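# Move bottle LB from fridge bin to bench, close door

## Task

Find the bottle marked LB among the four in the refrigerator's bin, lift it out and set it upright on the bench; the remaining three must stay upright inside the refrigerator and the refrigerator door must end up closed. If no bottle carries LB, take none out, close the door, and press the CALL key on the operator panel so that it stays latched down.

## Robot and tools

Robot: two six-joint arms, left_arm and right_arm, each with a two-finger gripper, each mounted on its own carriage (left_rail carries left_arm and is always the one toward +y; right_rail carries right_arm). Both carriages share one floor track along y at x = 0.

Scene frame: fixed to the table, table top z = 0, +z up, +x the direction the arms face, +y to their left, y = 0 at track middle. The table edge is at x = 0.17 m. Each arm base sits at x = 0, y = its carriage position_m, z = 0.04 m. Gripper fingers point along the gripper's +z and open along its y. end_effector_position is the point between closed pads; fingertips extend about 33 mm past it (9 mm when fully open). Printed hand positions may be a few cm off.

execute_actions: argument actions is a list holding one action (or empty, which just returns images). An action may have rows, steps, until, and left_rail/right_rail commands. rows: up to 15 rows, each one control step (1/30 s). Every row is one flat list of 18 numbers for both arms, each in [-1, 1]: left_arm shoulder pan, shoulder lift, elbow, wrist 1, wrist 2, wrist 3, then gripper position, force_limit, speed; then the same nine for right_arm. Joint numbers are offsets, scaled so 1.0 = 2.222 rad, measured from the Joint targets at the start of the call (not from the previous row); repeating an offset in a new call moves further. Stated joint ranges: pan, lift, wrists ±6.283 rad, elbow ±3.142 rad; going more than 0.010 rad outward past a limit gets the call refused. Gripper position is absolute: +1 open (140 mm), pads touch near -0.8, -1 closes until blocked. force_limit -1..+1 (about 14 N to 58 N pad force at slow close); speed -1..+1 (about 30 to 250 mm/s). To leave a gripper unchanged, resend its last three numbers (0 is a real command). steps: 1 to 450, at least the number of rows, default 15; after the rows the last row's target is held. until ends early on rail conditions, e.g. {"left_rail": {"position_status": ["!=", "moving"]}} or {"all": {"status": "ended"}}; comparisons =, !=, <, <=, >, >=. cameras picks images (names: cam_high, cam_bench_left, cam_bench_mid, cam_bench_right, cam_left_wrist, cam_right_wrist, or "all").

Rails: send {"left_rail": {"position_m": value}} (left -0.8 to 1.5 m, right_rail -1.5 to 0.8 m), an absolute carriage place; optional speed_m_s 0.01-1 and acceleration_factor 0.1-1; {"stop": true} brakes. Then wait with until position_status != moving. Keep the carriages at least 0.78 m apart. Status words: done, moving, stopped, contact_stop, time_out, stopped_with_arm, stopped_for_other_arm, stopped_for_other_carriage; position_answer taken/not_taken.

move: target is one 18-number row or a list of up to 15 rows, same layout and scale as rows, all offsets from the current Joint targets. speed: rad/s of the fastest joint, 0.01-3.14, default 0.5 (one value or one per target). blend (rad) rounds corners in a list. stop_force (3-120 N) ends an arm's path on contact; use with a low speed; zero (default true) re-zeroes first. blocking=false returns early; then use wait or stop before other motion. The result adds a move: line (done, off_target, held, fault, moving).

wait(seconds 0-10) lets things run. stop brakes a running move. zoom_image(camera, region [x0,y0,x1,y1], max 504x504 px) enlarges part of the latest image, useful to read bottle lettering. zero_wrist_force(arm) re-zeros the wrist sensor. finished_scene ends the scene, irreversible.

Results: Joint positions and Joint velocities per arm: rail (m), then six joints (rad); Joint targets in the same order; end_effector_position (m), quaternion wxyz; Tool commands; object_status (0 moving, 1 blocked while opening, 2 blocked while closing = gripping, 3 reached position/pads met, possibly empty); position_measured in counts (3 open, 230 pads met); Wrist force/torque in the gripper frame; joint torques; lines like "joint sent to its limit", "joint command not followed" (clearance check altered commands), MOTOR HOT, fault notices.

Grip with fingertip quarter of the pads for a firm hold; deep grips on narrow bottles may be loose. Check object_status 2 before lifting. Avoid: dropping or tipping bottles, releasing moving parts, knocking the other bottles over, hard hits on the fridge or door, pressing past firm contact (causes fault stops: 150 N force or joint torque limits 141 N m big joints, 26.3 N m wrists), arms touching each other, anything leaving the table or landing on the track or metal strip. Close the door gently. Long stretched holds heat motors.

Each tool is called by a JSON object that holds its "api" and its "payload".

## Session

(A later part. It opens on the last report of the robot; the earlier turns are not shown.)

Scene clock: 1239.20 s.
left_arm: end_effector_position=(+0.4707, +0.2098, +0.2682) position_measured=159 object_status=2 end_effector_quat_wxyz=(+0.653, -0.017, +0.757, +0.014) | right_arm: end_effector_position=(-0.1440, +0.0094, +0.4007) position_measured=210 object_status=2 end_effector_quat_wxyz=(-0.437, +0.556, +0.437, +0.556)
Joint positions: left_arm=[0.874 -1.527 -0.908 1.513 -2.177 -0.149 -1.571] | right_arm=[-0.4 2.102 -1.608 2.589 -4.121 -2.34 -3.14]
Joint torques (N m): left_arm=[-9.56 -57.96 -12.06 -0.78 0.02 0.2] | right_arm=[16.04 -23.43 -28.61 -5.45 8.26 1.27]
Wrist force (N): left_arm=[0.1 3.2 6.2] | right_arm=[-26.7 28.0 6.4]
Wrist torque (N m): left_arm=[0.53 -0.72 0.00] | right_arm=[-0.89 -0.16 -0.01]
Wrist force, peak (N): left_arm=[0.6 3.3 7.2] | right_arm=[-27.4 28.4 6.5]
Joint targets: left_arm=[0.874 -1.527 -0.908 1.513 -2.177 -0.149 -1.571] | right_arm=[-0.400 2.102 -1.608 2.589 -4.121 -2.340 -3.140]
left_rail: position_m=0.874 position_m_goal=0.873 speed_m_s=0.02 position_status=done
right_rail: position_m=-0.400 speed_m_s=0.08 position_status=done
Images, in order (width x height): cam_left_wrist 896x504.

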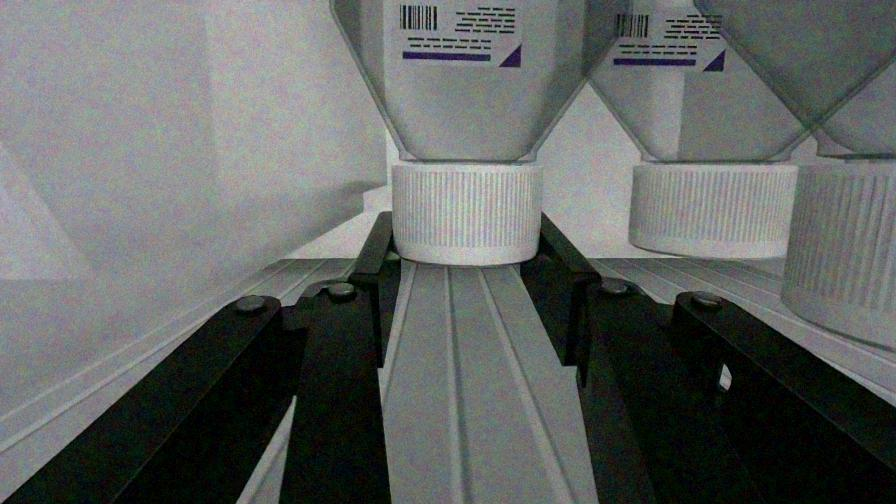

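{"api": "move", "payload": {"target": [0,-0.0022,-0.0019,0.004,0,0,-0.98,-0.1,-1,0,0,0,0,0,0,-0.98,0.2,-1], "speed": 0.04}}

{"api": "execute_actions", "payload": {"actions": [{"left_rail":{"position_m":0.8705,"speed_m_s":0.02},"steps":30,"until":{"left_rail":{"position_status":["!=","moving"]}}}]}}

{"api": "move", "payload": {"target": [-0.0499,-0.0409,0.0764,-0.035,0,0,-0.98,-0.1,-1,0,0,0,0,0,0,-0.98,0.2,-1], "speed": 0.08, "stop_force": 15, "cameras": ["cam_left_wrist"]}}

Scene clock: 1256.90 s.
left_arm: end_effector_position=(+0.4707, +0.2094, +0.2720) position_measured=160 object_status=2 end_effector_quat_wxyz=(+0.652, -0.017, +0.757, +0.014) | right_arm: end_effector_position=(-0.1440, +0.0094, +0.4007) position_measured=210 object_status=2 end_effector_quat_wxyz=(-0.437, +0.556, +0.437, +0.556)
Joint positions: left_arm=[0.873 -1.527 -0.912 1.509 -2.168 -0.149 -1.571] | right_arm=[-0.4 2.102 -1.608 2.589 -4.121 -2.34 -3.14]
Joint torques (N m): left_arm=[-7.39 -78.86 -44.32 -2.98 5.09 0.16] | right_arm=[16.59 -24.17 -28.67 -5.39 8.14 1.16]
Wrist force (N): left_arm=[31.1 11.5 5.4] | right_arm=[-24.9 29.7 6.4]
Wrist torque (N m): left_arm=[1.78 -4.68 0.02] | right_arm=[-0.90 -0.22 -0.02]
Wrist force, peak (N): left_arm=[31.1 11.5 5.4] | right_arm=[-27.6 28.4 6.3]
Joint targets: left_arm=[0.874 -1.527 -0.912 1.509 -2.168 -0.149 -1.571] | right_arm=[-0.400 2.102 -1.608 2.589 -4.121 -2.340 -3.140]
left_rail: position_m=0.873 speed_m_s=0.02 position_status=done
right_rail: position_m=-0.400 speed_m_s=0.08 position_status=done
move: done

Scene clock: 1257.37 s.
left_arm: end_effector_position=(+0.4707, +0.2064, +0.2723) position_measured=160 object_status=2 end_effector_quat_wxyz=(+0.652, -0.017, +0.757, +0.014) | right_arm: end_effector_position=(-0.1440, +0.0094, +0.4007) position_measured=210 object_status=2 end_effector_quat_wxyz=(-0.437, +0.556, +0.437, +0.556)
Joint positions: left_arm=[0.871 -1.527 -0.912 1.509 -2.168 -0.149 -1.571] | right_arm=[-0.4 2.102 -1.608 2.589 -4.121 -2.34 -3.14]
Joint torques (N m): left_arm=[-6.78 -85.96 -50 -4.82 10.37 0.18] | right_arm=[16.75 -24.43 -28.45 -5.48 8.22 1.06]
Wrist force (N): left_arm=[41.6 24.6 5.0] | right_arm=[-23.8 30.0 6.7]
Wrist torque (N m): left_arm=[3.05 -6.32 0.14] | right_arm=[-0.90 -0.17 -0.02]
Wrist force, peak (N): left_arm=[42.3 23.8 6.1] | right_arm=[-25.0 30.6 6.8]
Joint targets: left_arm=[0.871 -1.527 -0.912 1.509 -2.168 -0.149 -1.571] | right_arm=[-0.400 2.102 -1.608 2.589 -4.121 -2.340 -3.140]
Tool commands: left_gripper/position=-0.98 left_gripper/force_limit=-0.1 left_gripper/speed=-1.0 right_gripper/position=-0.98 right_gripper/force_limit=+0.2 right_gripper/speed=-1.0
left_rail: position_m=0.871 speed_m_s=0.02 position_status=done
right_rail: position_m=-0.400 speed_m_s=0.08 position_status=done

Scene clock: 1259.90 s.
left_arm: end_effector_position=(+0.4262, +0.2061, +0.2710) position_measured=160 object_status=2 end_effector_quat_wxyz=(+0.653, +0.008, +0.758, -0.007) | right_arm: end_effector_position=(-0.1440, +0.0094, +0.4007) position_measured=210 object_status=2 end_effector_quat_wxyz=(-0.437, +0.556, +0.437, +0.556)
Joint positions: left_arm=[0.871 -1.593 -0.967 1.611 -2.215 -0.149 -1.571] | right_arm=[-0.4 2.102 -1.608 2.589 -4.121 -2.34 -3.14]
Joint torques (N m): left_arm=[9.64 -40 -29.56 0.24 1.38 0.16] | right_arm=[16.31 -23.65 -28.05 -5.31 8.2 1.07]
Wrist force (N): left_arm=[-1.5 2.0 7.9] | right_arm=[-27.9 28.6 6.6]
Wrist torque (N m): left_arm=[0.19 -0.69 0.02] | right_arm=[-0.85 -0.19 -0.01]
Wrist force, peak (N): left_arm=[43.6 21.7 6.8] | right_arm=[-28.5 28.5 6.4]
Joint targets: left_arm=[0.871 -1.593 -0.967 1.611 -2.215 -0.149 -1.571] | right_arm=[-0.400 2.102 -1.608 2.589 -4.121 -2.340 -3.140]
left_rail: position_m=0.871 speed_m_s=0.02 position_status=done
right_rail: position_m=-0.400 speed_m_s=0.08 position_status=done
move: contact (left_arm); left_arm: the elbow is farthest, 0.068 rad from its target
Images, in order (width x height): cam_left_wrist 896x504.

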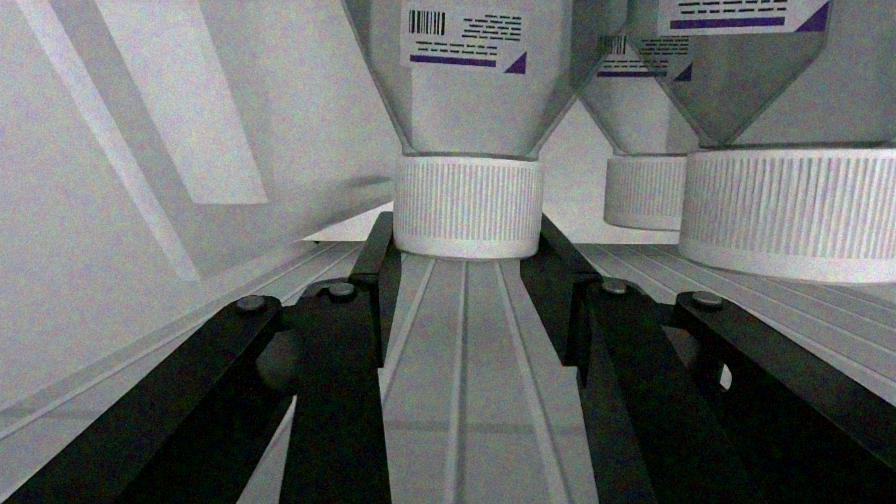

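{"api": "move", "payload": {"target": [-0.0202,-0.0166,0.0306,-0.0139,0,0,-0.98,-0.1,-1,0,0,0,0,0,0,-0.98,0.2,-1], "speed": 0.08, "stop_force": 15, "cameras": ["cam_left_wrist"]}}

Scene clock: 1263.90 s.
left_arm: end_effector_position=(+0.3974, +0.2081, +0.2700) position_measured=160 object_status=2 end_effector_quat_wxyz=(+0.652, +0.025, +0.757, -0.022) | right_arm: end_effector_position=(-0.1440, +0.0094, +0.4007) position_measured=210 object_status=2 end_effector_quat_wxyz=(-0.437, +0.556, +0.437, +0.556)
Joint positions: left_arm=[0.87 -1.638 -1.004 1.679 -2.246 -0.149 -1.571] | right_arm=[-0.4 2.102 -1.608 2.589 -4.121 -2.34 -3.14]
Joint torques (N m): left_arm=[-10.35 -48.87 -5.12 -5.06 1.26 0.2] | right_arm=[16.93 -23.66 -29.12 -5.28 8.04 1.09]
Wrist force (N): left_arm=[-12.7 3.3 5.7] | right_arm=[-27.9 28.4 6.3]
Wrist torque (N m): left_arm=[0.22 -0.35 0.11] | right_arm=[-0.85 -0.20 -0.02]
Wrist force, peak (N): left_arm=[-13.2 3.1 6.1] | right_arm=[-29.0 28.9 6.5]
Joint targets: left_arm=[0.871 -1.638 -1.004 1.679 -2.246 -0.149 -1.571] | right_arm=[-0.400 2.102 -1.608 2.589 -4.121 -2.340 -3.140]
left_rail: position_m=0.870 position_m_goal=0.871 speed_m_s=0.02 position_status=done
right_rail: position_m=-0.400 speed_m_s=0.08 position_status=done
move: done
Images, in order (width x height): cam_left_wrist 896x504.

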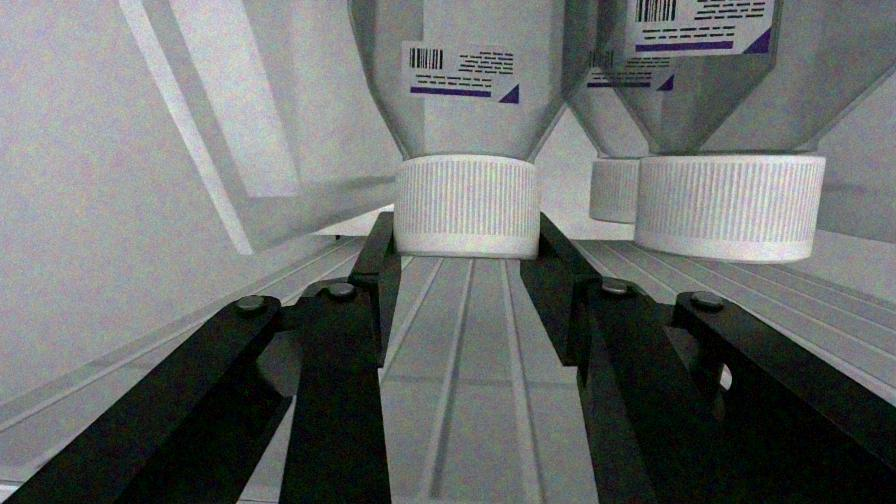

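{"api": "execute_actions", "payload": {"actions": [{"rows":[[0,0,0,0,0,0,-0.06,-1,-1,0,0,0,0,0,0,-0.98,0.2,-1]],"steps":20}]}}

{"api": "move", "payload": {"target": [0.014,-0.0167,-0.036,0.0531,-0.09,0,-0.06,-1,-1,0,0,0,0,0,0,-0.98,0.2,-1], "speed": 0.08, "stop_force": 10, "cameras": ["cam_left_wrist"]}}

Scene clock: 1269.97 s.
left_arm: end_effector_position=(+0.3973, +0.2082, +0.2699) position_measured=136 object_status=3 end_effector_quat_wxyz=(+0.652, +0.025, +0.757, -0.022) | right_arm: end_effector_position=(-0.1440, +0.0094, +0.4007) position_measured=210 object_status=2 end_effector_quat_wxyz=(-0.437, +0.556, +0.437, +0.556)
Joint positions: left_arm=[0.871 -1.638 -1.004 1.679 -2.246 -0.149 -1.571] | right_arm=[-0.4 2.102 -1.608 2.589 -4.121 -2.34 -3.14]
Joint torques (N m): left_arm=[-3.88 -48.86 -21.18 -4.93 1.28 0.22] | right_arm=[16.82 -23.92 -28.87 -5.35 8.04 0.98]
Wrist force (N): left_arm=[0.1 0.6 6.7] | right_arm=[-26.1 28.0 6.2]
Wrist torque (N m): left_arm=[0.18 -0.67 -0.03] | right_arm=[-0.83 -0.25 -0.02]
Wrist force, peak (N): left_arm=[-13.2 3.0 5.3] | right_arm=[-29.0 28.9 6.7]
Joint targets: left_arm=[0.871 -1.638 -1.004 1.679 -2.246 -0.149 -1.571] | right_arm=[-0.400 2.102 -1.608 2.589 -4.121 -2.340 -3.140]
left_rail: position_m=0.871 speed_m_s=0.02 position_status=done
right_rail: position_m=-0.400 speed_m_s=0.08 position_status=done

Scene clock: 1273.40 s.
left_arm: end_effector_position=(+0.4020, +0.2084, +0.2553) position_measured=136 object_status=3 end_effector_quat_wxyz=(+0.574, +0.015, +0.819, -0.010) | right_arm: end_effector_position=(-0.1440, +0.0094, +0.4007) position_measured=210 object_status=2 end_effector_quat_wxyz=(-0.437, +0.556, +0.437, +0.556)
Joint positions: left_arm=[0.871 -1.607 -1.041 1.599 -2.128 -0.348 -1.571] | right_arm=[-0.4 2.102 -1.608 2.589 -4.121 -2.34 -3.14]
Joint torques (N m): left_arm=[10.87 -56.4 -31.63 0.1 -0.15 0.16] | right_arm=[16.97 -24.09 -29.52 -5.25 7.9 0.72]
Wrist force (N): left_arm=[0.7 0.7 6.9] | right_arm=[-27.7 28.4 6.6]
Wrist torque (N m): left_arm=[0.21 -0.70 -0.03] | right_arm=[-0.87 -0.19 -0.02]
Wrist force, peak (N): left_arm=[0.8 0.6 7.2] | right_arm=[-27.8 28.6 6.8]
Joint targets: left_arm=[0.871 -1.607 -1.041 1.599 -2.128 -0.349 -1.571] | right_arm=[-0.400 2.102 -1.608 2.589 -4.121 -2.340 -3.140]
left_rail: position_m=0.871 speed_m_s=0.02 position_status=done
right_rail: position_m=-0.400 speed_m_s=0.08 position_status=done
move: done
Images, in order (width x height): cam_left_wrist 896x504.

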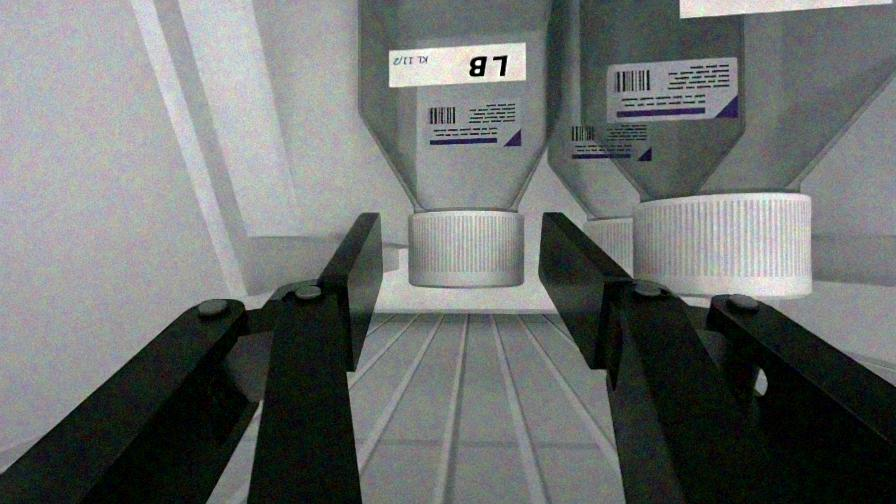

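{"api": "execute_actions", "payload": {"actions": [{"left_rail":{"position_m":0.869},"rows":[[0,0,0,0,0,0,-0.08,-1,-1,0,0,0,0,0,0,-0.98,0.2,-1]],"steps":20}]}}

{"api": "move", "payload": {"target": [0.0212,0.042,-0.0204,-0.0221,0.0758,0,-0.08,-1,-1,0,0,0,0,0,0,-0.98,0.2,-1], "speed": 0.08, "stop_force": 8, "cameras": ["cam_left_wrist"]}}

Scene clock: 1287.80 s.
left_arm: end_effector_position=(+0.4020, +0.2069, +0.2554) position_measured=139 object_status=3 end_effector_quat_wxyz=(+0.574, +0.015, +0.819, -0.010) | right_arm: end_effector_position=(-0.1440, +0.0094, +0.4007) position_measured=210 object_status=2 end_effector_quat_wxyz=(-0.437, +0.556, +0.437, +0.556)
Joint positions: left_arm=[0.869 -1.607 -1.041 1.599 -2.128 -0.349 -1.571] | right_arm=[-0.4 2.102 -1.608 2.589 -4.121 -2.34 -3.14]
Joint torques (N m): left_arm=[8.65 -51.91 -29.64 -0.2 -0.08 0.13] | right_arm=[17.4 -23.36 -29.61 -5.26 7.92 0.74]
Wrist force (N): left_arm=[0.9 0.5 6.8] | right_arm=[-27.0 28.3 6.4]
Wrist torque (N m): left_arm=[0.17 -0.76 -0.03] | right_arm=[-0.84 -0.23 -0.02]
Wrist force, peak (N): left_arm=[0.8 0.5 7.2] | right_arm=[-27.9 28.7 6.5]
Joint targets: left_arm=[0.869 -1.607 -1.041 1.599 -2.128 -0.349 -1.571] | right_arm=[-0.400 2.102 -1.608 2.589 -4.121 -2.340 -3.140]
left_rail: position_m=0.869 speed_m_s=0.02 position_status=done
right_rail: position_m=-0.400 speed_m_s=0.08 position_status=done

Scene clock: 1290.93 s.
left_arm: end_effector_position=(+0.4467, +0.2037, +0.2686) position_measured=139 object_status=3 end_effector_quat_wxyz=(+0.641, -0.004, +0.768, +0.003) | right_arm: end_effector_position=(-0.1440, +0.0094, +0.4007) position_measured=210 object_status=2 end_effector_quat_wxyz=(-0.437, +0.556, +0.437, +0.556)
Joint positions: left_arm=[0.869 -1.56 -0.948 1.554 -2.177 -0.18 -1.571] | right_arm=[-0.4 2.102 -1.608 2.589 -4.121 -2.34 -3.14]
Joint torques (N m): left_arm=[10.85 -42.61 -31.02 -5.92 4.68 0.04] | right_arm=[17.29 -23.83 -29.53 -5.23 7.88 0.65]
Wrist force (N): left_arm=[0.4 0.7 7.0] | right_arm=[-27.8 28.3 6.7]
Wrist torque (N m): left_arm=[0.19 -0.69 -0.01] | right_arm=[-0.89 -0.19 -0.02]
Wrist force, peak (N): left_arm=[0.5 0.4 7.1] | right_arm=[-27.8 29.4 6.6]
Joint targets: left_arm=[0.869 -1.560 -0.948 1.554 -2.177 -0.180 -1.571] | right_arm=[-0.400 2.102 -1.608 2.589 -4.121 -2.340 -3.140]
left_rail: position_m=0.869 speed_m_s=0.02 position_status=done
right_rail: position_m=-0.400 speed_m_s=0.08 position_status=done
move: done
Images, in order (width x height): cam_left_wrist 896x504.

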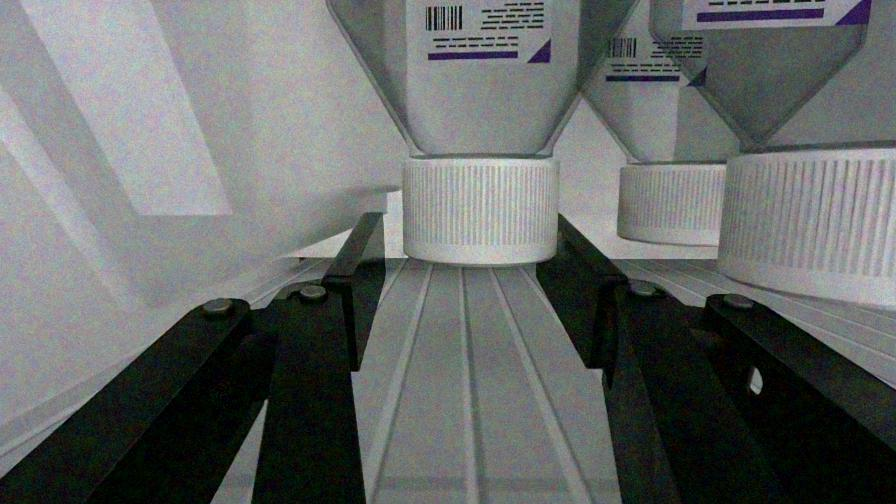

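{"api": "move", "payload": {"target": [-0.0047,-0.0056,0.0055,0,-0.0044,0,-0.08,-1,-1,0,0,0,0,0,0,-0.98,0.2,-1], "speed": 0.05}}

{"api": "execute_actions", "payload": {"actions": [{"left_rail":{"position_m":0.873},"steps":30,"until":{"left_rail":{"position_status":["!=","moving"]}}}]}}

{"api": "execute_actions", "payload": {"actions": [{"rows":[[0,0,0,0,0,0,-1,-1,-1,0,0,0,0,0,0,-0.98,0.2,-1]],"steps":60}]}}

{"api": "execute_actions", "payload": {"actions": [{"rows":[[0,0,0,0,0,0,-0.98,-0.1,-1,0,0,0,0,0,0,-0.98,0.2,-1]],"steps":30}], "cameras": ["cam_left_wrist"]}}

Scene clock: 1297.37 s.
left_arm: end_effector_position=(+0.4393, +0.2033, +0.2688) position_measured=139 object_status=3 end_effector_quat_wxyz=(+0.637, +0.000, +0.771, +0.000) | right_arm: end_effector_position=(-0.1440, +0.0094, +0.4007) position_measured=210 object_status=2 end_effector_quat_wxyz=(-0.437, +0.556, +0.437, +0.556)
Joint positions: left_arm=[0.869 -1.57 -0.96 1.565 -2.177 -0.19 -1.571] | right_arm=[-0.4 2.102 -1.608 2.589 -4.121 -2.34 -3.14]
Joint torques (N m): left_arm=[-7.98 -59.01 -9.08 -5.67 -0.05 -0.02] | right_arm=[18.1 -23.27 -30 -5.22 8.06 0.74]
Wrist force (N): left_arm=[0.6 0.5 6.7] | right_arm=[-26.9 28.1 6.5]
Wrist torque (N m): left_arm=[0.16 -0.74 -0.02] | right_arm=[-0.86 -0.22 -0.01]
Wrist force, peak (N): left_arm=[0.6 0.7 7.3] | right_arm=[-27.8 28.6 6.7]
Joint targets: left_arm=[0.869 -1.570 -0.960 1.566 -2.177 -0.190 -1.571] | right_arm=[-0.400 2.102 -1.608 2.589 -4.121 -2.340 -3.140]
left_rail: position_m=0.869 speed_m_s=0.02 position_status=done
right_rail: position_m=-0.400 speed_m_s=0.08 position_status=done
move: done

Scene clock: 1297.87 s.
left_arm: end_effector_position=(+0.4391, +0.2073, +0.2688) position_measured=139 object_status=3 end_effector_quat_wxyz=(+0.637, +0.000, +0.771, +0.000) | right_arm: end_effector_position=(-0.1440, +0.0094, +0.4007) position_measured=210 object_status=2 end_effector_quat_wxyz=(-0.437, +0.556, +0.437, +0.556)
Joint positions: left_arm=[0.873 -1.57 -0.96 1.566 -2.177 -0.19 -1.571] | right_arm=[-0.4 2.102 -1.608 2.589 -4.121 -2.34 -3.14]
Joint torques (N m): left_arm=[-9.2 -58.77 -10.06 -5.35 0.05 0.01] | right_arm=[17.78 -22.69 -29.81 -5.3 8.02 0.57]
Wrist force (N): left_arm=[0.7 0.6 6.6] | right_arm=[-27.1 28.3 6.3]
Wrist torque (N m): left_arm=[0.17 -0.77 -0.02] | right_arm=[-0.84 -0.21 -0.02]
Wrist force, peak (N): left_arm=[0.8 0.0 7.2] | right_arm=[-27.9 28.4 6.5]
Joint targets: left_arm=[0.873 -1.570 -0.960 1.566 -2.177 -0.190 -1.571] | right_arm=[-0.400 2.102 -1.608 2.589 -4.121 -2.340 -3.140]
Tool commands: left_gripper/position=-0.08 left_gripper/force_limit=-1.0 left_gripper/speed=-1.0 right_gripper/position=-0.98 right_gripper/force_limit=+0.2 right_gripper/speed=-1.0
left_rail: position_m=0.873 speed_m_s=0.02 position_status=done
right_rail: position_m=-0.400 speed_m_s=0.08 position_status=done

Scene clock: 1300.07 s.
left_arm: end_effector_position=(+0.4391, +0.2073, +0.2688) position_measured=159 object_status=2 end_effector_quat_wxyz=(+0.637, +0.000, +0.771, +0.000) | right_arm: end_effector_position=(-0.1440, +0.0094, +0.4007) position_measured=210 object_status=2 end_effector_quat_wxyz=(-0.437, +0.556, +0.437, +0.556)
Joint positions: left_arm=[0.873 -1.57 -0.96 1.566 -2.177 -0.19 -1.571] | right_arm=[-0.4 2.102 -1.608 2.589 -4.121 -2.34 -3.14]
Joint torques (N m): left_arm=[-8.14 -57.38 -11.29 -4.27 0 -0.09] | right_arm=[17.84 -23.36 -29.58 -5.25 7.98 0.53]
Wrist force (N): left_arm=[0.2 1.2 6.0] | right_arm=[-26.6 28.1 6.1]
Wrist torque (N m): left_arm=[0.17 -0.73 -0.01] | right_arm=[-0.85 -0.20 -0.02]
Wrist force, peak (N): left_arm=[0.8 0.8 7.1] | right_arm=[-27.9 28.7 6.5]
Joint targets: left_arm=[0.873 -1.570 -0.960 1.566 -2.177 -0.190 -1.571] | right_arm=[-0.400 2.102 -1.608 2.589 -4.121 -2.340 -3.140]
left_rail: position_m=0.873 speed_m_s=0.02 position_status=done
right_rail: position_m=-0.400 speed_m_s=0.08 position_status=done

Scene clock: 1301.27 s.
left_arm: end_effector_position=(+0.4391, +0.2073, +0.2688) position_measured=160 object_status=2 end_effector_quat_wxyz=(+0.637, +0.000, +0.771, +0.000) | right_arm: end_effector_position=(-0.1440, +0.0094, +0.4007) position_measured=210 object_status=2 end_effector_quat_wxyz=(-0.437, +0.556, +0.437, +0.556)
Joint positions: left_arm=[0.873 -1.57 -0.96 1.566 -2.177 -0.19 -1.571] | right_arm=[-0.4 2.102 -1.608 2.589 -4.121 -2.34 -3.14]
Joint torques (N m): left_arm=[-8.07 -56.38 -12.69 -3.77 -0.07 0.01] | right_arm=[18.22 -22.34 -30.72 -5.27 7.99 0.58]
Wrist force (N): left_arm=[0.5 1.4 6.2] | right_arm=[-27.6 28.5 6.5]
Wrist torque (N m): left_arm=[0.19 -0.75 -0.01] | right_arm=[-0.85 -0.17 -0.01]
Wrist force, peak (N): left_arm=[0.4 1.5 6.5] | right_arm=[-28.0 28.7 6.6]
Joint targets: left_arm=[0.873 -1.570 -0.960 1.566 -2.177 -0.190 -1.571] | right_arm=[-0.400 2.102 -1.608 2.589 -4.121 -2.340 -3.140]
left_rail: position_m=0.873 speed_m_s=0.02 position_status=done
right_rail: position_m=-0.400 speed_m_s=0.08 position_status=done
Images, in order (width x height): cam_left_wrist 896x504.

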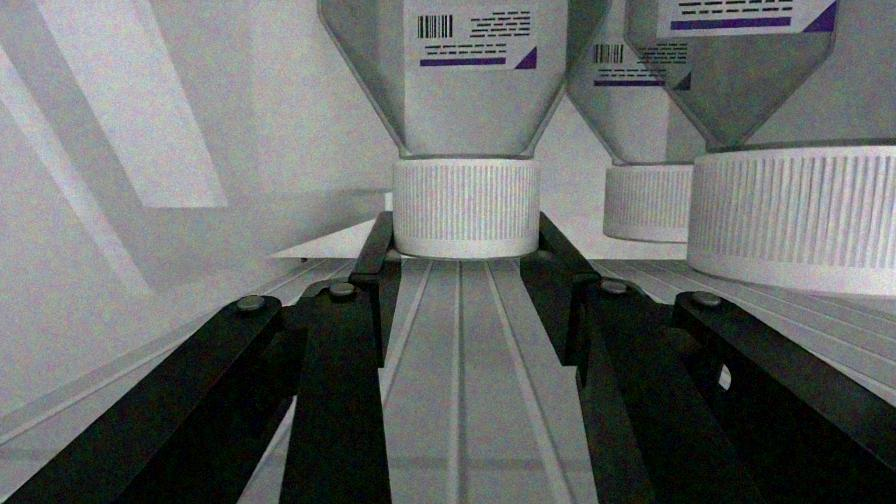

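{"api": "move", "payload": {"target": [-0.0268,-0.0318,0.0378,-0.0059,-0.0009,0,-0.98,-0.1,-1,0,0,0,0,0,0,-0.98,0.2,-1], "speed": 0.06, "stop_force": 20, "cameras": ["cam_left_wrist"]}}

Scene clock: 1313.67 s.
left_arm: end_effector_position=(+0.4003, +0.2105, +0.2802) position_measured=160 object_status=2 end_effector_quat_wxyz=(+0.636, +0.023, +0.771, -0.019) | right_arm: end_effector_position=(-0.1440, +0.0094, +0.4007) position_measured=210 object_status=2 end_effector_quat_wxyz=(-0.437, +0.556, +0.437, +0.556)
Joint positions: left_arm=[0.873 -1.63 -1.031 1.65 -2.19 -0.192 -1.571] | right_arm=[-0.4 2.102 -1.608 2.589 -4.121 -2.34 -3.14]
Joint torques (N m): left_arm=[-8.89 -58.55 -10.46 -6.17 1.1 0.02] | right_arm=[17.96 -22.5 -29.91 -5.18 7.99 0.46]
Wrist force (N): left_arm=[4.2 0.2 7.0] | right_arm=[-25.8 27.7 6.0]
Wrist torque (N m): left_arm=[0.25 -0.84 -0.08] | right_arm=[-0.85 -0.22 -0.02]
Wrist force, peak (N): left_arm=[5.7 0.5 8.3] | right_arm=[-28.0 28.8 6.5]
Joint targets: left_arm=[0.873 -1.630 -1.031 1.650 -2.190 -0.192 -1.571] | right_arm=[-0.400 2.102 -1.608 2.589 -4.121 -2.340 -3.140]
left_rail: position_m=0.873 speed_m_s=0.02 position_status=done
right_rail: position_m=-0.400 speed_m_s=0.08 position_status=done
move: done
Images, in order (width x height): cam_left_wrist 896x504.

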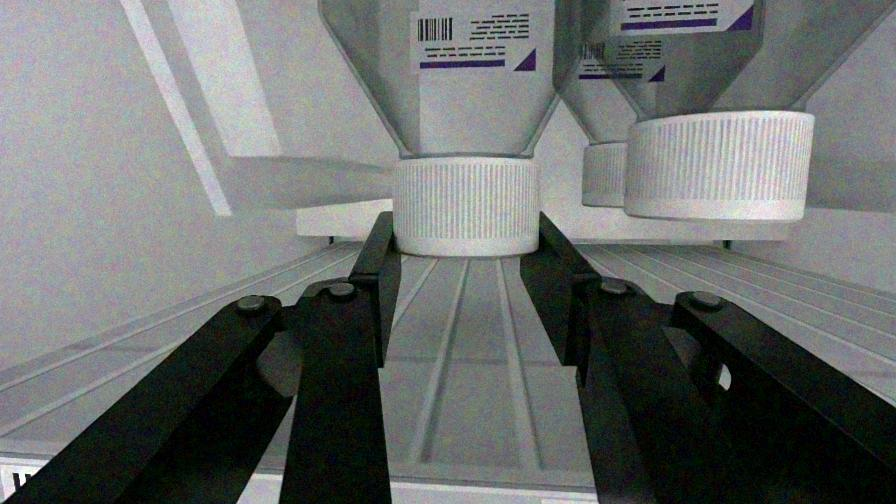

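{"api": "move", "payload": {"target": [0,0.0067,0.0058,-0.0125,0,0,-0.98,-0.1,-1,0,0,0,0,0,0,-0.98,0.2,-1], "speed": 0.03, "stop_force": 5}}

{"api": "execute_actions", "payload": {"actions": [{"rows":[[0,0,0,0,0,0,-0.06,-1,-1,0,0,0,0,0,0,-0.98,0.2,-1]],"steps":20}], "cameras": ["cam_left_wrist"]}}

Scene clock: 1328.83 s.
left_arm: end_effector_position=(+0.4004, +0.2116, +0.2687) position_measured=160 object_status=2 end_effector_quat_wxyz=(+0.636, +0.023, +0.771, -0.019) | right_arm: end_effector_position=(-0.1440, +0.0094, +0.4007) position_measured=210 object_status=2 end_effector_quat_wxyz=(-0.437, +0.556, +0.437, +0.556)
Joint positions: left_arm=[0.873 -1.63 -1.017 1.662 -2.216 -0.192 -1.571] | right_arm=[-0.4 2.102 -1.608 2.589 -4.121 -2.34 -3.14]
Joint torques (N m): left_arm=[-8.44 -52.61 -27.14 0.86 1.12 -0.04] | right_arm=[18.6 -21.75 -30.71 -5.11 8.01 0.44]
Wrist force (N): left_arm=[-5.9 -1.0 6.8] | right_arm=[-27.1 27.5 6.1]
Wrist torque (N m): left_arm=[0.22 -0.55 -0.11] | right_arm=[-0.85 -0.19 -0.02]
Wrist force, peak (N): left_arm=[5.7 0.1 8.5] | right_arm=[-28.4 28.1 6.8]
Joint targets: left_arm=[0.873 -1.630 -1.017 1.662 -2.216 -0.192 -1.571] | right_arm=[-0.400 2.102 -1.608 2.589 -4.121 -2.340 -3.140]
left_rail: position_m=0.873 speed_m_s=0.02 position_status=done
right_rail: position_m=-0.400 speed_m_s=0.08 position_status=done
move: contact (left_arm)

Scene clock: 1329.70 s.
left_arm: end_effector_position=(+0.4004, +0.2115, +0.2688) position_measured=136 object_status=3 end_effector_quat_wxyz=(+0.636, +0.023, +0.771, -0.019) | right_arm: end_effector_position=(-0.1440, +0.0094, +0.4007) position_measured=210 object_status=2 end_effector_quat_wxyz=(-0.437, +0.556, +0.437, +0.556)
Joint positions: left_arm=[0.873 -1.63 -1.017 1.662 -2.216 -0.192 -1.571] | right_arm=[-0.4 2.102 -1.608 2.589 -4.121 -2.34 -3.14]
Joint torques (N m): left_arm=[-7.6 -55.99 -30.62 -3.95 1.12 -0.04] | right_arm=[17.88 -22.13 -30.47 -5.11 8 0.42]
Wrist force (N): left_arm=[0.8 0.9 6.6] | right_arm=[-27.5 28.4 6.6]
Wrist torque (N m): left_arm=[0.24 -0.78 -0.03] | right_arm=[-0.85 -0.22 -0.02]
Wrist force, peak (N): left_arm=[-3.8 -0.5 8.0] | right_arm=[-28.5 28.1 6.6]
Joint targets: left_arm=[0.873 -1.630 -1.017 1.662 -2.216 -0.192 -1.571] | right_arm=[-0.400 2.102 -1.608 2.589 -4.121 -2.340 -3.140]
left_rail: position_m=0.873 speed_m_s=0.02 position_status=done
right_rail: position_m=-0.400 speed_m_s=0.08 position_status=done
Images, in order (width x height): cam_left_wrist 896x504.

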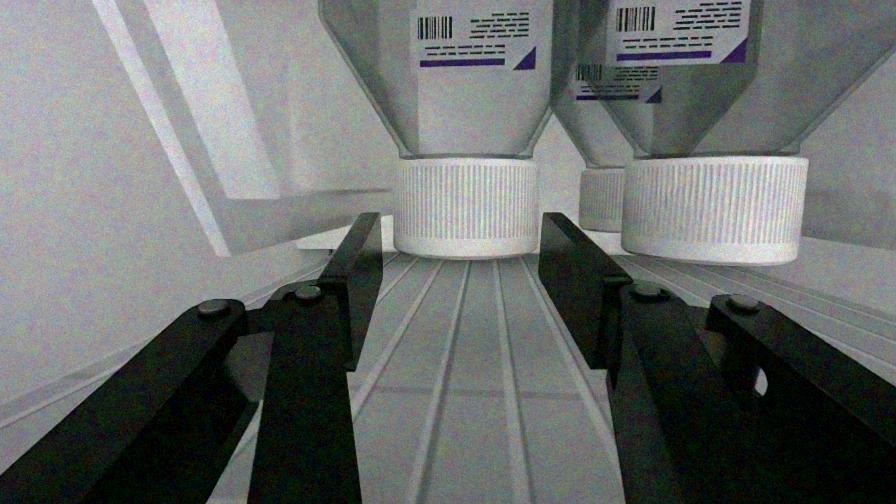

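{"api": "move", "payload": {"target": [0.0077,-0.014,-0.0257,0.0396,-0.0707,0,-0.06,-1,-1,0,0,0,0,0,0,-0.98,0.2,-1], "speed": 0.1, "stop_force": 8}}

{"api": "execute_actions", "payload": {"actions": [{"rows":[[0,0,0,0,0,0,-1,-1,-1,0,0,0,0,0,0,-0.98,0.2,-1]],"steps":60}]}}

{"api": "execute_actions", "payload": {"actions": [{"rows":[[0,0,0,0,0,0,-0.98,-0.1,-1,0,0,0,0,0,0,-0.98,0.2,-1]],"steps":30}], "cameras": ["cam_left_wrist"]}}

Scene clock: 1335.43 s.
left_arm: end_effector_position=(+0.3982, +0.2108, +0.2571) position_measured=136 object_status=3 end_effector_quat_wxyz=(+0.573, +0.017, +0.819, -0.012) | right_arm: end_effector_position=(-0.1440, +0.0094, +0.4007) position_measured=210 object_status=2 end_effector_quat_wxyz=(-0.437, +0.556, +0.437, +0.556)
Joint positions: left_arm=[0.873 -1.613 -1.048 1.605 -2.128 -0.349 -1.571] | right_arm=[-0.4 2.102 -1.608 2.589 -4.121 -2.34 -3.14]
Joint torques (N m): left_arm=[10.97 -56.04 -31.72 0.11 -0.1 -0.15] | right_arm=[18.91 -21.58 -30.5 -5.17 8.13 0.42]
Wrist force (N): left_arm=[0.6 0.8 6.6] | right_arm=[-26.5 27.9 6.2]
Wrist torque (N m): left_arm=[0.23 -0.70 -0.03] | right_arm=[-0.87 -0.22 -0.02]
Wrist force, peak (N): left_arm=[0.6 0.7 7.1] | right_arm=[-27.9 28.5 6.6]
Joint targets: left_arm=[0.873 -1.613 -1.048 1.605 -2.128 -0.349 -1.571] | right_arm=[-0.400 2.102 -1.608 2.589 -4.121 -2.340 -3.140]
left_rail: position_m=0.873 speed_m_s=0.02 position_status=done
right_rail: position_m=-0.400 speed_m_s=0.08 position_status=done
move: done

Scene clock: 1337.63 s.
left_arm: end_effector_position=(+0.3982, +0.2108, +0.2571) position_measured=159 object_status=2 end_effector_quat_wxyz=(+0.573, +0.017, +0.819, -0.012) | right_arm: end_effector_position=(-0.1440, +0.0094, +0.4007) position_measured=210 object_status=2 end_effector_quat_wxyz=(-0.437, +0.556, +0.437, +0.556)
Joint positions: left_arm=[0.873 -1.613 -1.048 1.605 -2.128 -0.349 -1.571] | right_arm=[-0.4 2.102 -1.608 2.589 -4.121 -2.34 -3.14]
Joint torques (N m): left_arm=[8.09 -53.91 -30.8 -2.52 1.95 -0.09] | right_arm=[18.56 -22.73 -30.6 -5.24 7.96 0.34]
Wrist force (N): left_arm=[1.6 1.3 6.9] | right_arm=[-27.5 28.5 6.5]
Wrist torque (N m): left_arm=[0.21 -0.76 -0.04] | right_arm=[-0.85 -0.20 -0.02]
Wrist force, peak (N): left_arm=[1.7 1.4 7.0] | right_arm=[-27.9 28.5 6.7]
Joint targets: left_arm=[0.873 -1.613 -1.048 1.605 -2.128 -0.349 -1.571] | right_arm=[-0.400 2.102 -1.608 2.589 -4.121 -2.340 -3.140]
left_rail: position_m=0.873 speed_m_s=0.02 position_status=done
right_rail: position_m=-0.400 speed_m_s=0.08 position_status=done

Scene clock: 1338.83 s.
left_arm: end_effector_position=(+0.3982, +0.2108, +0.2571) position_measured=159 object_status=2 end_effector_quat_wxyz=(+0.573, +0.017, +0.819, -0.012) | right_arm: end_effector_position=(-0.1440, +0.0094, +0.4007) position_measured=210 object_status=2 end_effector_quat_wxyz=(-0.437, +0.556, +0.437, +0.556)
Joint positions: left_arm=[0.873 -1.613 -1.048 1.605 -2.128 -0.349 -1.571] | right_arm=[-0.4 2.102 -1.608 2.589 -4.121 -2.34 -3.14]
Joint torques (N m): left_arm=[5.95 -51.7 -30.14 -4.28 3.35 -0.21] | right_arm=[18.72 -22.46 -30.08 -5.23 7.94 0.18]
Wrist force (N): left_arm=[0.4 1.7 5.9] | right_arm=[-26.5 28.1 6.2]
Wrist torque (N m): left_arm=[0.26 -0.64 -0.01] | right_arm=[-0.85 -0.19 -0.02]
Wrist force, peak (N): left_arm=[1.3 1.4 7.1] | right_arm=[-27.8 28.7 6.5]
Joint targets: left_arm=[0.873 -1.613 -1.048 1.605 -2.128 -0.349 -1.571] | right_arm=[-0.400 2.102 -1.608 2.589 -4.121 -2.340 -3.140]
left_rail: position_m=0.873 speed_m_s=0.02 position_status=done
right_rail: position_m=-0.400 speed_m_s=0.08 position_status=done
Images, in order (width x height): cam_left_wrist 896x504.

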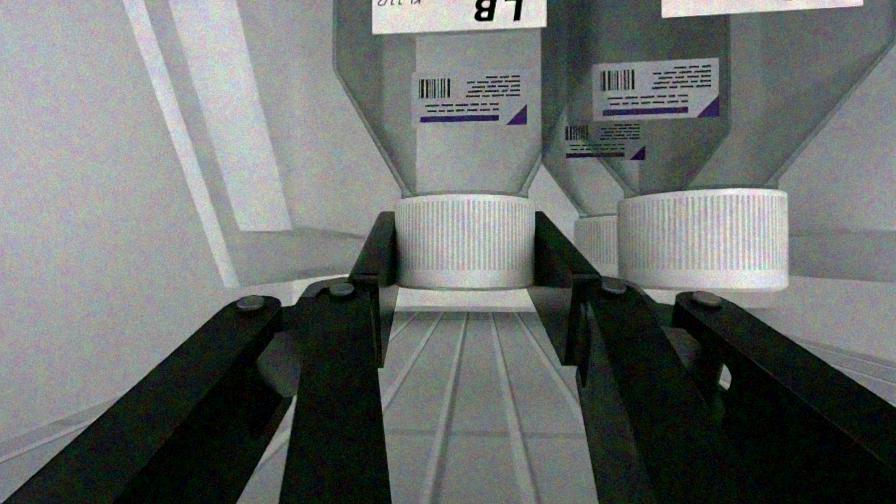

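{"api": "move", "payload": {"target": [[-0.0394,0.0201,0.075,-0.095,0.1178,0,-0.98,-0.1,-1,0,0,0,0,0,0,-0.98,0.2,-1],[-0.0581,0.0824,0.105,-0.1872,0.2356,0,-0.98,-0.1,-1,0,0,0,0,0,0,-0.98,0.2,-1]], "speed": 0.1, "blend": 0.02, "stop_force": 18, "cameras": ["cam_left_wrist"]}}

Scene clock: 1355.07 s.
left_arm: end_effector_position=(+0.3318, +0.2108, +0.2557) position_measured=159 object_status=2 end_effector_quat_wxyz=(+0.763, +0.055, +0.640, -0.066) | right_arm: end_effector_position=(-0.1440, +0.0094, +0.4007) position_measured=210 object_status=2 end_effector_quat_wxyz=(-0.437, +0.556, +0.437, +0.556)
Joint positions: left_arm=[0.873 -1.742 -0.865 1.838 -2.544 0.175 -1.571] | right_arm=[-0.4 2.102 -1.608 2.589 -4.121 -2.34 -3.14]
Joint torques (N m): left_arm=[-10 -42.6 -6.07 -6.54 5.89 -0.46] | right_arm=[19.3 -20.85 -30.88 -5.37 8.12 0.16]
Wrist force (N): left_arm=[3.5 3.1 7.0] | right_arm=[-25.9 27.7 6.3]
Wrist torque (N m): left_arm=[0.22 -0.76 0.28] | right_arm=[-0.87 -0.21 -0.02]
Wrist force, peak (N): left_arm=[-10.4 2.8 6.1] | right_arm=[-28.9 28.4 6.5]
Joint targets: left_arm=[0.873 -1.742 -0.865 1.838 -2.544 0.175 -1.571] | right_arm=[-0.400 2.102 -1.608 2.589 -4.121 -2.340 -3.140]
left_rail: position_m=0.873 speed_m_s=0.02 position_status=done
right_rail: position_m=-0.400 speed_m_s=0.08 position_status=done
move: done
Images, in order (width x height): cam_left_wrist 896x504.

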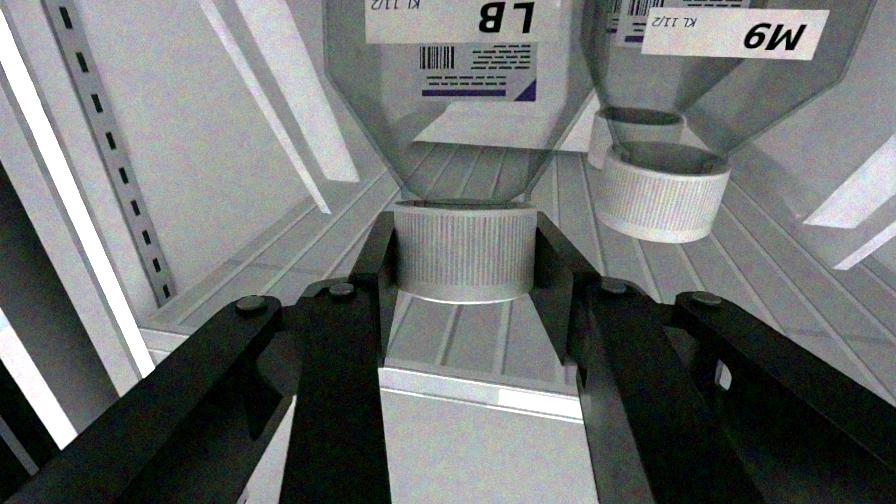

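{"api": "move", "payload": {"target": [[0.0003,0.0719,-0.0124,-0.0594,0.0941,0,-0.98,-0.1,-1,0,0,0,0,0,0,-0.98,0.2,-1],[0.0019,0.107,-0.0258,-0.0811,0.1412,0,-0.98,-0.1,-1,0,0,0,0,0,0,-0.98,0.2,-1]], "speed": 0.1, "blend": 0.02, "stop_force": 18}}

{"api": "move", "payload": {"target": [[-0.0332,-0.0494,0.0389,0.0106,0.0001,0,-0.98,-0.1,-1,0,0,0,0,0,0,-0.98,0.2,-1],[-0.0726,-0.1071,0.0732,0.0339,0.0001,0,-0.98,-0.1,-1,0,0,0,0,0,0,-0.98,0.2,-1]], "speed": 0.1, "blend": 0.02, "stop_force": 18, "cameras": ["cam_left_wrist"]}}

Scene clock: 1365.37 s.
left_arm: end_effector_position=(+0.3023, +0.2108, +0.2393) position_measured=159 object_status=2 end_effector_quat_wxyz=(+0.854, +0.043, +0.513, -0.071) | right_arm: end_effector_position=(-0.1440, +0.0094, +0.4007) position_measured=210 object_status=2 end_effector_quat_wxyz=(-0.437, +0.556, +0.437, +0.556)
Joint positions: left_arm=[0.873 -1.738 -0.627 1.781 -2.724 0.488 -1.571] | right_arm=[-0.4 2.102 -1.608 2.589 -4.121 -2.34 -3.14]
Joint torques (N m): left_arm=[6.82 -43.58 -22.65 -5.37 4.75 -0.44] | right_arm=[19.68 -20.63 -31.53 -5.17 7.97 -0.1]
Wrist force (N): left_arm=[1.0 5.2 10.7] | right_arm=[-27.0 27.7 6.1]
Wrist torque (N m): left_arm=[0.10 -0.77 0.38] | right_arm=[-0.86 -0.16 -0.01]
Wrist force, peak (N): left_arm=[-17.2 2.7 10.9] | right_arm=[-29.3 29.0 6.7]
Joint targets: left_arm=[0.873 -1.738 -0.627 1.781 -2.724 0.488 -1.571] | right_arm=[-0.400 2.102 -1.608 2.589 -4.121 -2.340 -3.140]
left_rail: position_m=0.873 speed_m_s=0.02 position_status=done
right_rail: position_m=-0.400 speed_m_s=0.08 position_status=done
move: done

Scene clock: 1368.87 s.
left_arm: end_effector_position=(+0.2055, +0.2106, +0.3264) position_measured=159 object_status=2 end_effector_quat_wxyz=(+0.846, +0.084, +0.508, -0.140) | right_arm: end_effector_position=(-0.1440, +0.0094, +0.4007) position_measured=210 object_status=2 end_effector_quat_wxyz=(-0.437, +0.556, +0.437, +0.556)
Joint positions: left_arm=[0.873 -1.899 -0.865 1.943 -2.649 0.489 -1.571] | right_arm=[-0.4 2.102 -1.608 2.589 -4.121 -2.34 -3.14]
Joint torques (N m): left_arm=[-8.75 -57.08 -2.84 -0.29 0.99 -0.47] | right_arm=[19.34 -20.99 -30.94 -5.16 8.15 -0.1]
Wrist force (N): left_arm=[3.3 2.6 6.3] | right_arm=[-27.2 28.5 6.6]
Wrist torque (N m): left_arm=[0.58 -0.75 0.01] | right_arm=[-0.85 -0.17 -0.02]
Wrist force, peak (N): left_arm=[4.8 5.2 10.2] | right_arm=[-27.1 28.7 6.6]
Joint targets: left_arm=[0.873 -1.899 -0.865 1.943 -2.649 0.489 -1.571] | right_arm=[-0.400 2.102 -1.608 2.589 -4.121 -2.340 -3.140]
left_rail: position_m=0.873 speed_m_s=0.02 position_status=done
right_rail: position_m=-0.400 speed_m_s=0.08 position_status=done
move: done
Images, in order (width x height): cam_left_wrist 896x504.

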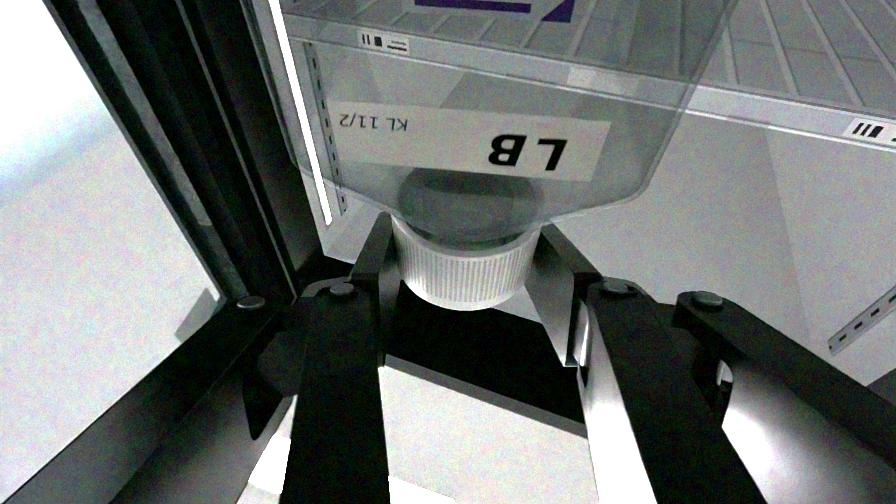

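{"api": "move", "payload": {"target": [-0.0413,-0.0969,0.0287,0.0683,-0.063,0,-0.98,-0.1,-1,0,0,0,0,0,0,-0.98,0.2,-1], "speed": 0.2}}

{"api": "execute_actions", "payload": {"actions": [{"left_rail":{"position_m":1.4,"speed_m_s":0.3,"acceleration_factor":0.2},"steps":200,"until":{"left_rail":{"position_status":["!=","moving"]}}}], "cameras": ["cam_left_wrist","cam_bench_left"]}}

Scene clock: 1382.03 s.
left_arm: end_effector_position=(+0.1705, +0.2106, +0.3699) position_measured=159 object_status=2 end_effector_quat_wxyz=(+0.801, +0.120, +0.561, -0.171) | right_arm: end_effector_position=(-0.1440, +0.0094, +0.4007) position_measured=210 object_status=2 end_effector_quat_wxyz=(-0.437, +0.556, +0.437, +0.556)
Joint positions: left_arm=[0.873 -1.991 -1.08 2.007 -2.497 0.349 -1.571] | right_arm=[-0.4 2.102 -1.608 2.589 -4.121 -2.34 -3.14]
Joint torques (N m): left_arm=[-9.19 -49.38 -5.19 -0.14 0.81 -0.59] | right_arm=[19.72 -19.7 -31.69 -5 8.01 -0.35]
Wrist force (N): left_arm=[3.7 2.6 6.1] | right_arm=[-26.8 28.4 6.6]
Wrist torque (N m): left_arm=[0.57 -0.77 -0.01] | right_arm=[-0.86 -0.23 -0.02]
Wrist force, peak (N): left_arm=[3.6 2.1 6.5] | right_arm=[-27.2 28.7 6.7]
Joint targets: left_arm=[0.873 -1.991 -1.080 2.007 -2.497 0.349 -1.571] | right_arm=[-0.400 2.102 -1.608 2.589 -4.121 -2.340 -3.140]
left_rail: position_m=0.873 speed_m_s=0.02 position_status=done
right_rail: position_m=-0.400 speed_m_s=0.08 position_status=done
move: done

Scene clock: 1384.83 s.
left_arm: end_effector_position=(+0.1705, +0.7376, +0.3700) position_measured=159 object_status=2 end_effector_quat_wxyz=(+0.801, +0.120, +0.561, -0.171) | right_arm: end_effector_position=(-0.1440, +0.0094, +0.4007) position_measured=210 object_status=2 end_effector_quat_wxyz=(-0.437, +0.556, +0.437, +0.556)
Joint positions: left_arm=[1.4 -1.991 -1.08 2.007 -2.497 0.349 -1.571] | right_arm=[-0.4 2.102 -1.608 2.589 -4.121 -2.34 -3.14]
Joint torques (N m): left_arm=[-4.75 -43.73 -10.72 -0.89 1.59 -0.64] | right_arm=[20.2 -19.44 -31.73 -5.03 7.97 -0.28]
Wrist force (N): left_arm=[3.4 2.6 6.1] | right_arm=[-26.0 28.1 6.2]
Wrist torque (N m): left_arm=[0.60 -0.73 -0.01] | right_arm=[-0.86 -0.23 -0.01]
Wrist force, peak (N): left_arm=[3.8 2.2 6.6] | right_arm=[-27.1 28.6 6.7]
Joint targets: left_arm=[1.400 -1.991 -1.080 2.007 -2.497 0.349 -1.571] | right_arm=[-0.400 2.102 -1.608 2.589 -4.121 -2.340 -3.140]
Tool commands: left_gripper/position=-0.98 left_gripper/force_limit=-0.1 left_gripper/speed=-1.0 right_gripper/position=-0.98 right_gripper/force_limit=+0.2 right_gripper/speed=-1.0
left_rail: position_m=1.400 speed_m_s=0.30 position_status=done
right_rail: position_m=-0.400 speed_m_s=0.08 position_status=done
Images, in order (width x height): cam_bench_left 896x504, cam_left_wrist 896x504.

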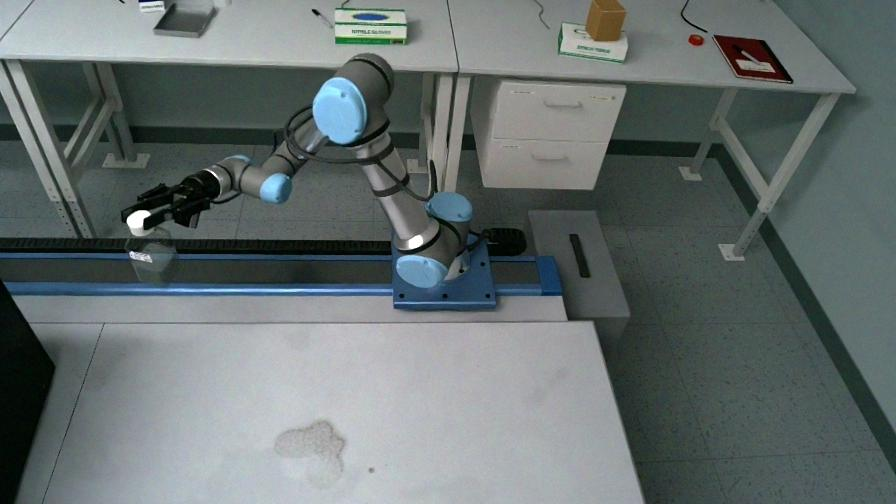

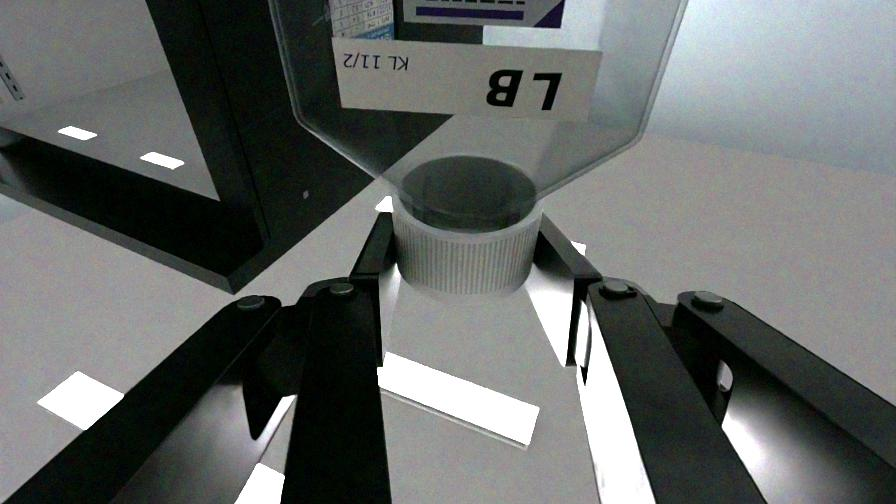

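{"api": "move", "payload": {"target": [0.1365,0.181,-0.1628,-0.0185,-0.0785,0,-0.98,-0.1,-1,0,0,0,0,0,0,-0.98,0.2,-1], "speed": 0.2}}

{"api": "move", "payload": {"target": [0,0.0632,-0.0173,-0.0459,0,0,-0.98,-0.1,-1,0,0,0,0,0,0,-0.98,0.2,-1], "speed": 0.04, "stop_force": 4, "cameras": ["cam_left_wrist","cam_bench_left"]}}

Scene clock: 1391.67 s.
left_arm: end_effector_position=(+0.3606, +0.7000, +0.2003) position_measured=159 object_status=2 end_effector_quat_wxyz=(+0.765, +0.037, +0.642, -0.045) | right_arm: end_effector_position=(-0.1440, +0.0094, +0.4007) position_measured=210 object_status=2 end_effector_quat_wxyz=(-0.437, +0.556, +0.437, +0.556)
Joint positions: left_arm=[1.4 -1.688 -0.679 1.646 -2.538 0.174 -1.571] | right_arm=[-0.4 2.102 -1.608 2.589 -4.121 -2.34 -3.14]
Joint torques (N m): left_arm=[11.77 -48.66 -27.22 -6.33 1.37 -0.79] | right_arm=[20.14 -19.69 -31.65 -5.08 7.84 -0.36]
Wrist force (N): left_arm=[4.4 2.3 6.5] | right_arm=[-26.4 28.2 6.3]
Wrist torque (N m): left_arm=[0.54 -0.84 -0.02] | right_arm=[-0.84 -0.19 -0.02]
Wrist force, peak (N): left_arm=[5.5 2.7 7.2] | right_arm=[-27.3 28.5 6.5]
Joint targets: left_arm=[1.400 -1.687 -0.678 1.645 -2.538 0.174 -1.571] | right_arm=[-0.400 2.102 -1.608 2.589 -4.121 -2.340 -3.140]
left_rail: position_m=1.400 speed_m_s=0.30 position_status=done
right_rail: position_m=-0.400 speed_m_s=0.08 position_status=done
move: done

Scene clock: 1394.00 s.
left_arm: end_effector_position=(+0.3606, +0.6990, +0.1771) position_measured=159 object_status=2 end_effector_quat_wxyz=(+0.765, +0.037, +0.642, -0.045) | right_arm: end_effector_position=(-0.1440, +0.0094, +0.4007) position_measured=210 object_status=2 end_effector_quat_wxyz=(-0.437, +0.556, +0.437, +0.556)
Joint positions: left_arm=[1.4 -1.687 -0.632 1.633 -2.572 0.174 -1.571] | right_arm=[-0.4 2.102 -1.608 2.589 -4.121 -2.34 -3.14]
Joint torques (N m): left_arm=[5.38 -66.14 -4.59 -0.27 1.39 -0.74] | right_arm=[20.95 -18.84 -31.9 -4.93 7.97 -0.35]
Wrist force (N): left_arm=[4.2 2.7 6.4] | right_arm=[-25.7 27.7 6.1]
Wrist torque (N m): left_arm=[0.62 -0.80 -0.02] | right_arm=[-0.88 -0.20 -0.02]
Wrist force, peak (N): left_arm=[-6.3 2.6 6.4] | right_arm=[-27.1 28.6 6.6]
Joint targets: left_arm=[1.400 -1.687 -0.632 1.633 -2.572 0.174 -1.571] | right_arm=[-0.400 2.102 -1.608 2.589 -4.121 -2.340 -3.140]
left_rail: position_m=1.400 speed_m_s=0.30 position_status=done
right_rail: position_m=-0.400 speed_m_s=0.08 position_status=done
move: contact (left_arm); left_arm: the shoulder lift is farthest, 0.094 rad from its target
Images, in order (width x height): cam_bench_left 896x504, cam_left_wrist 896x504.

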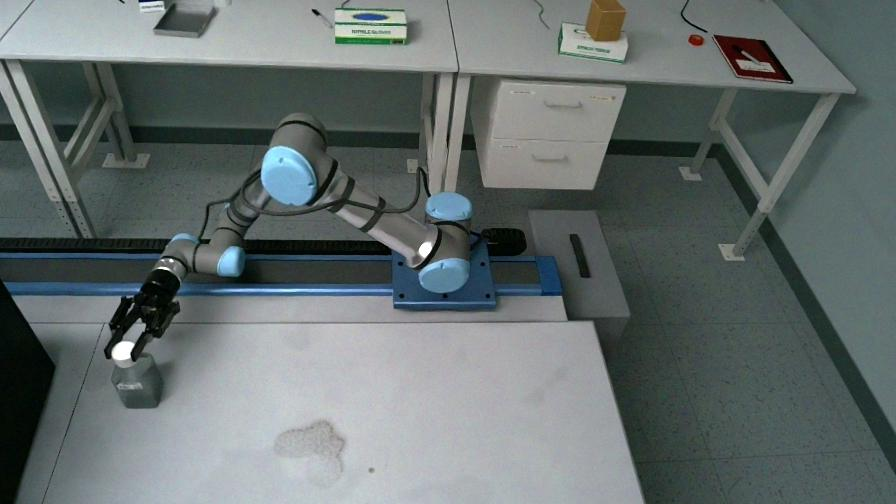

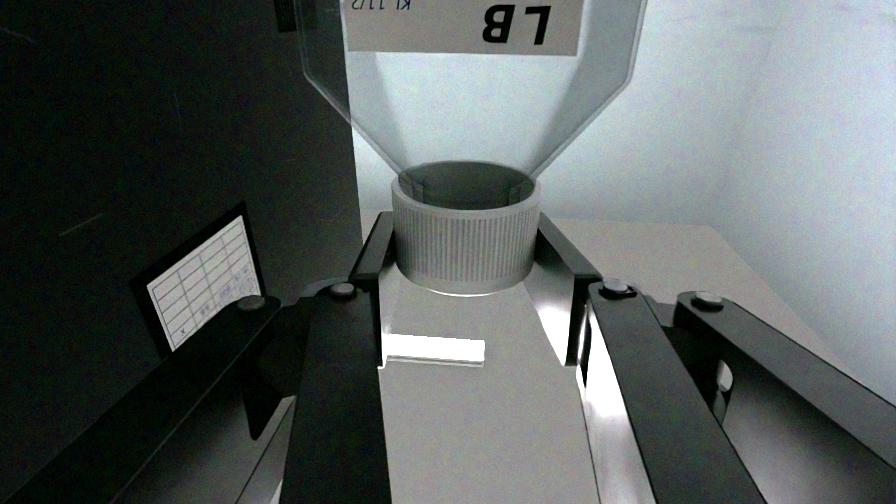

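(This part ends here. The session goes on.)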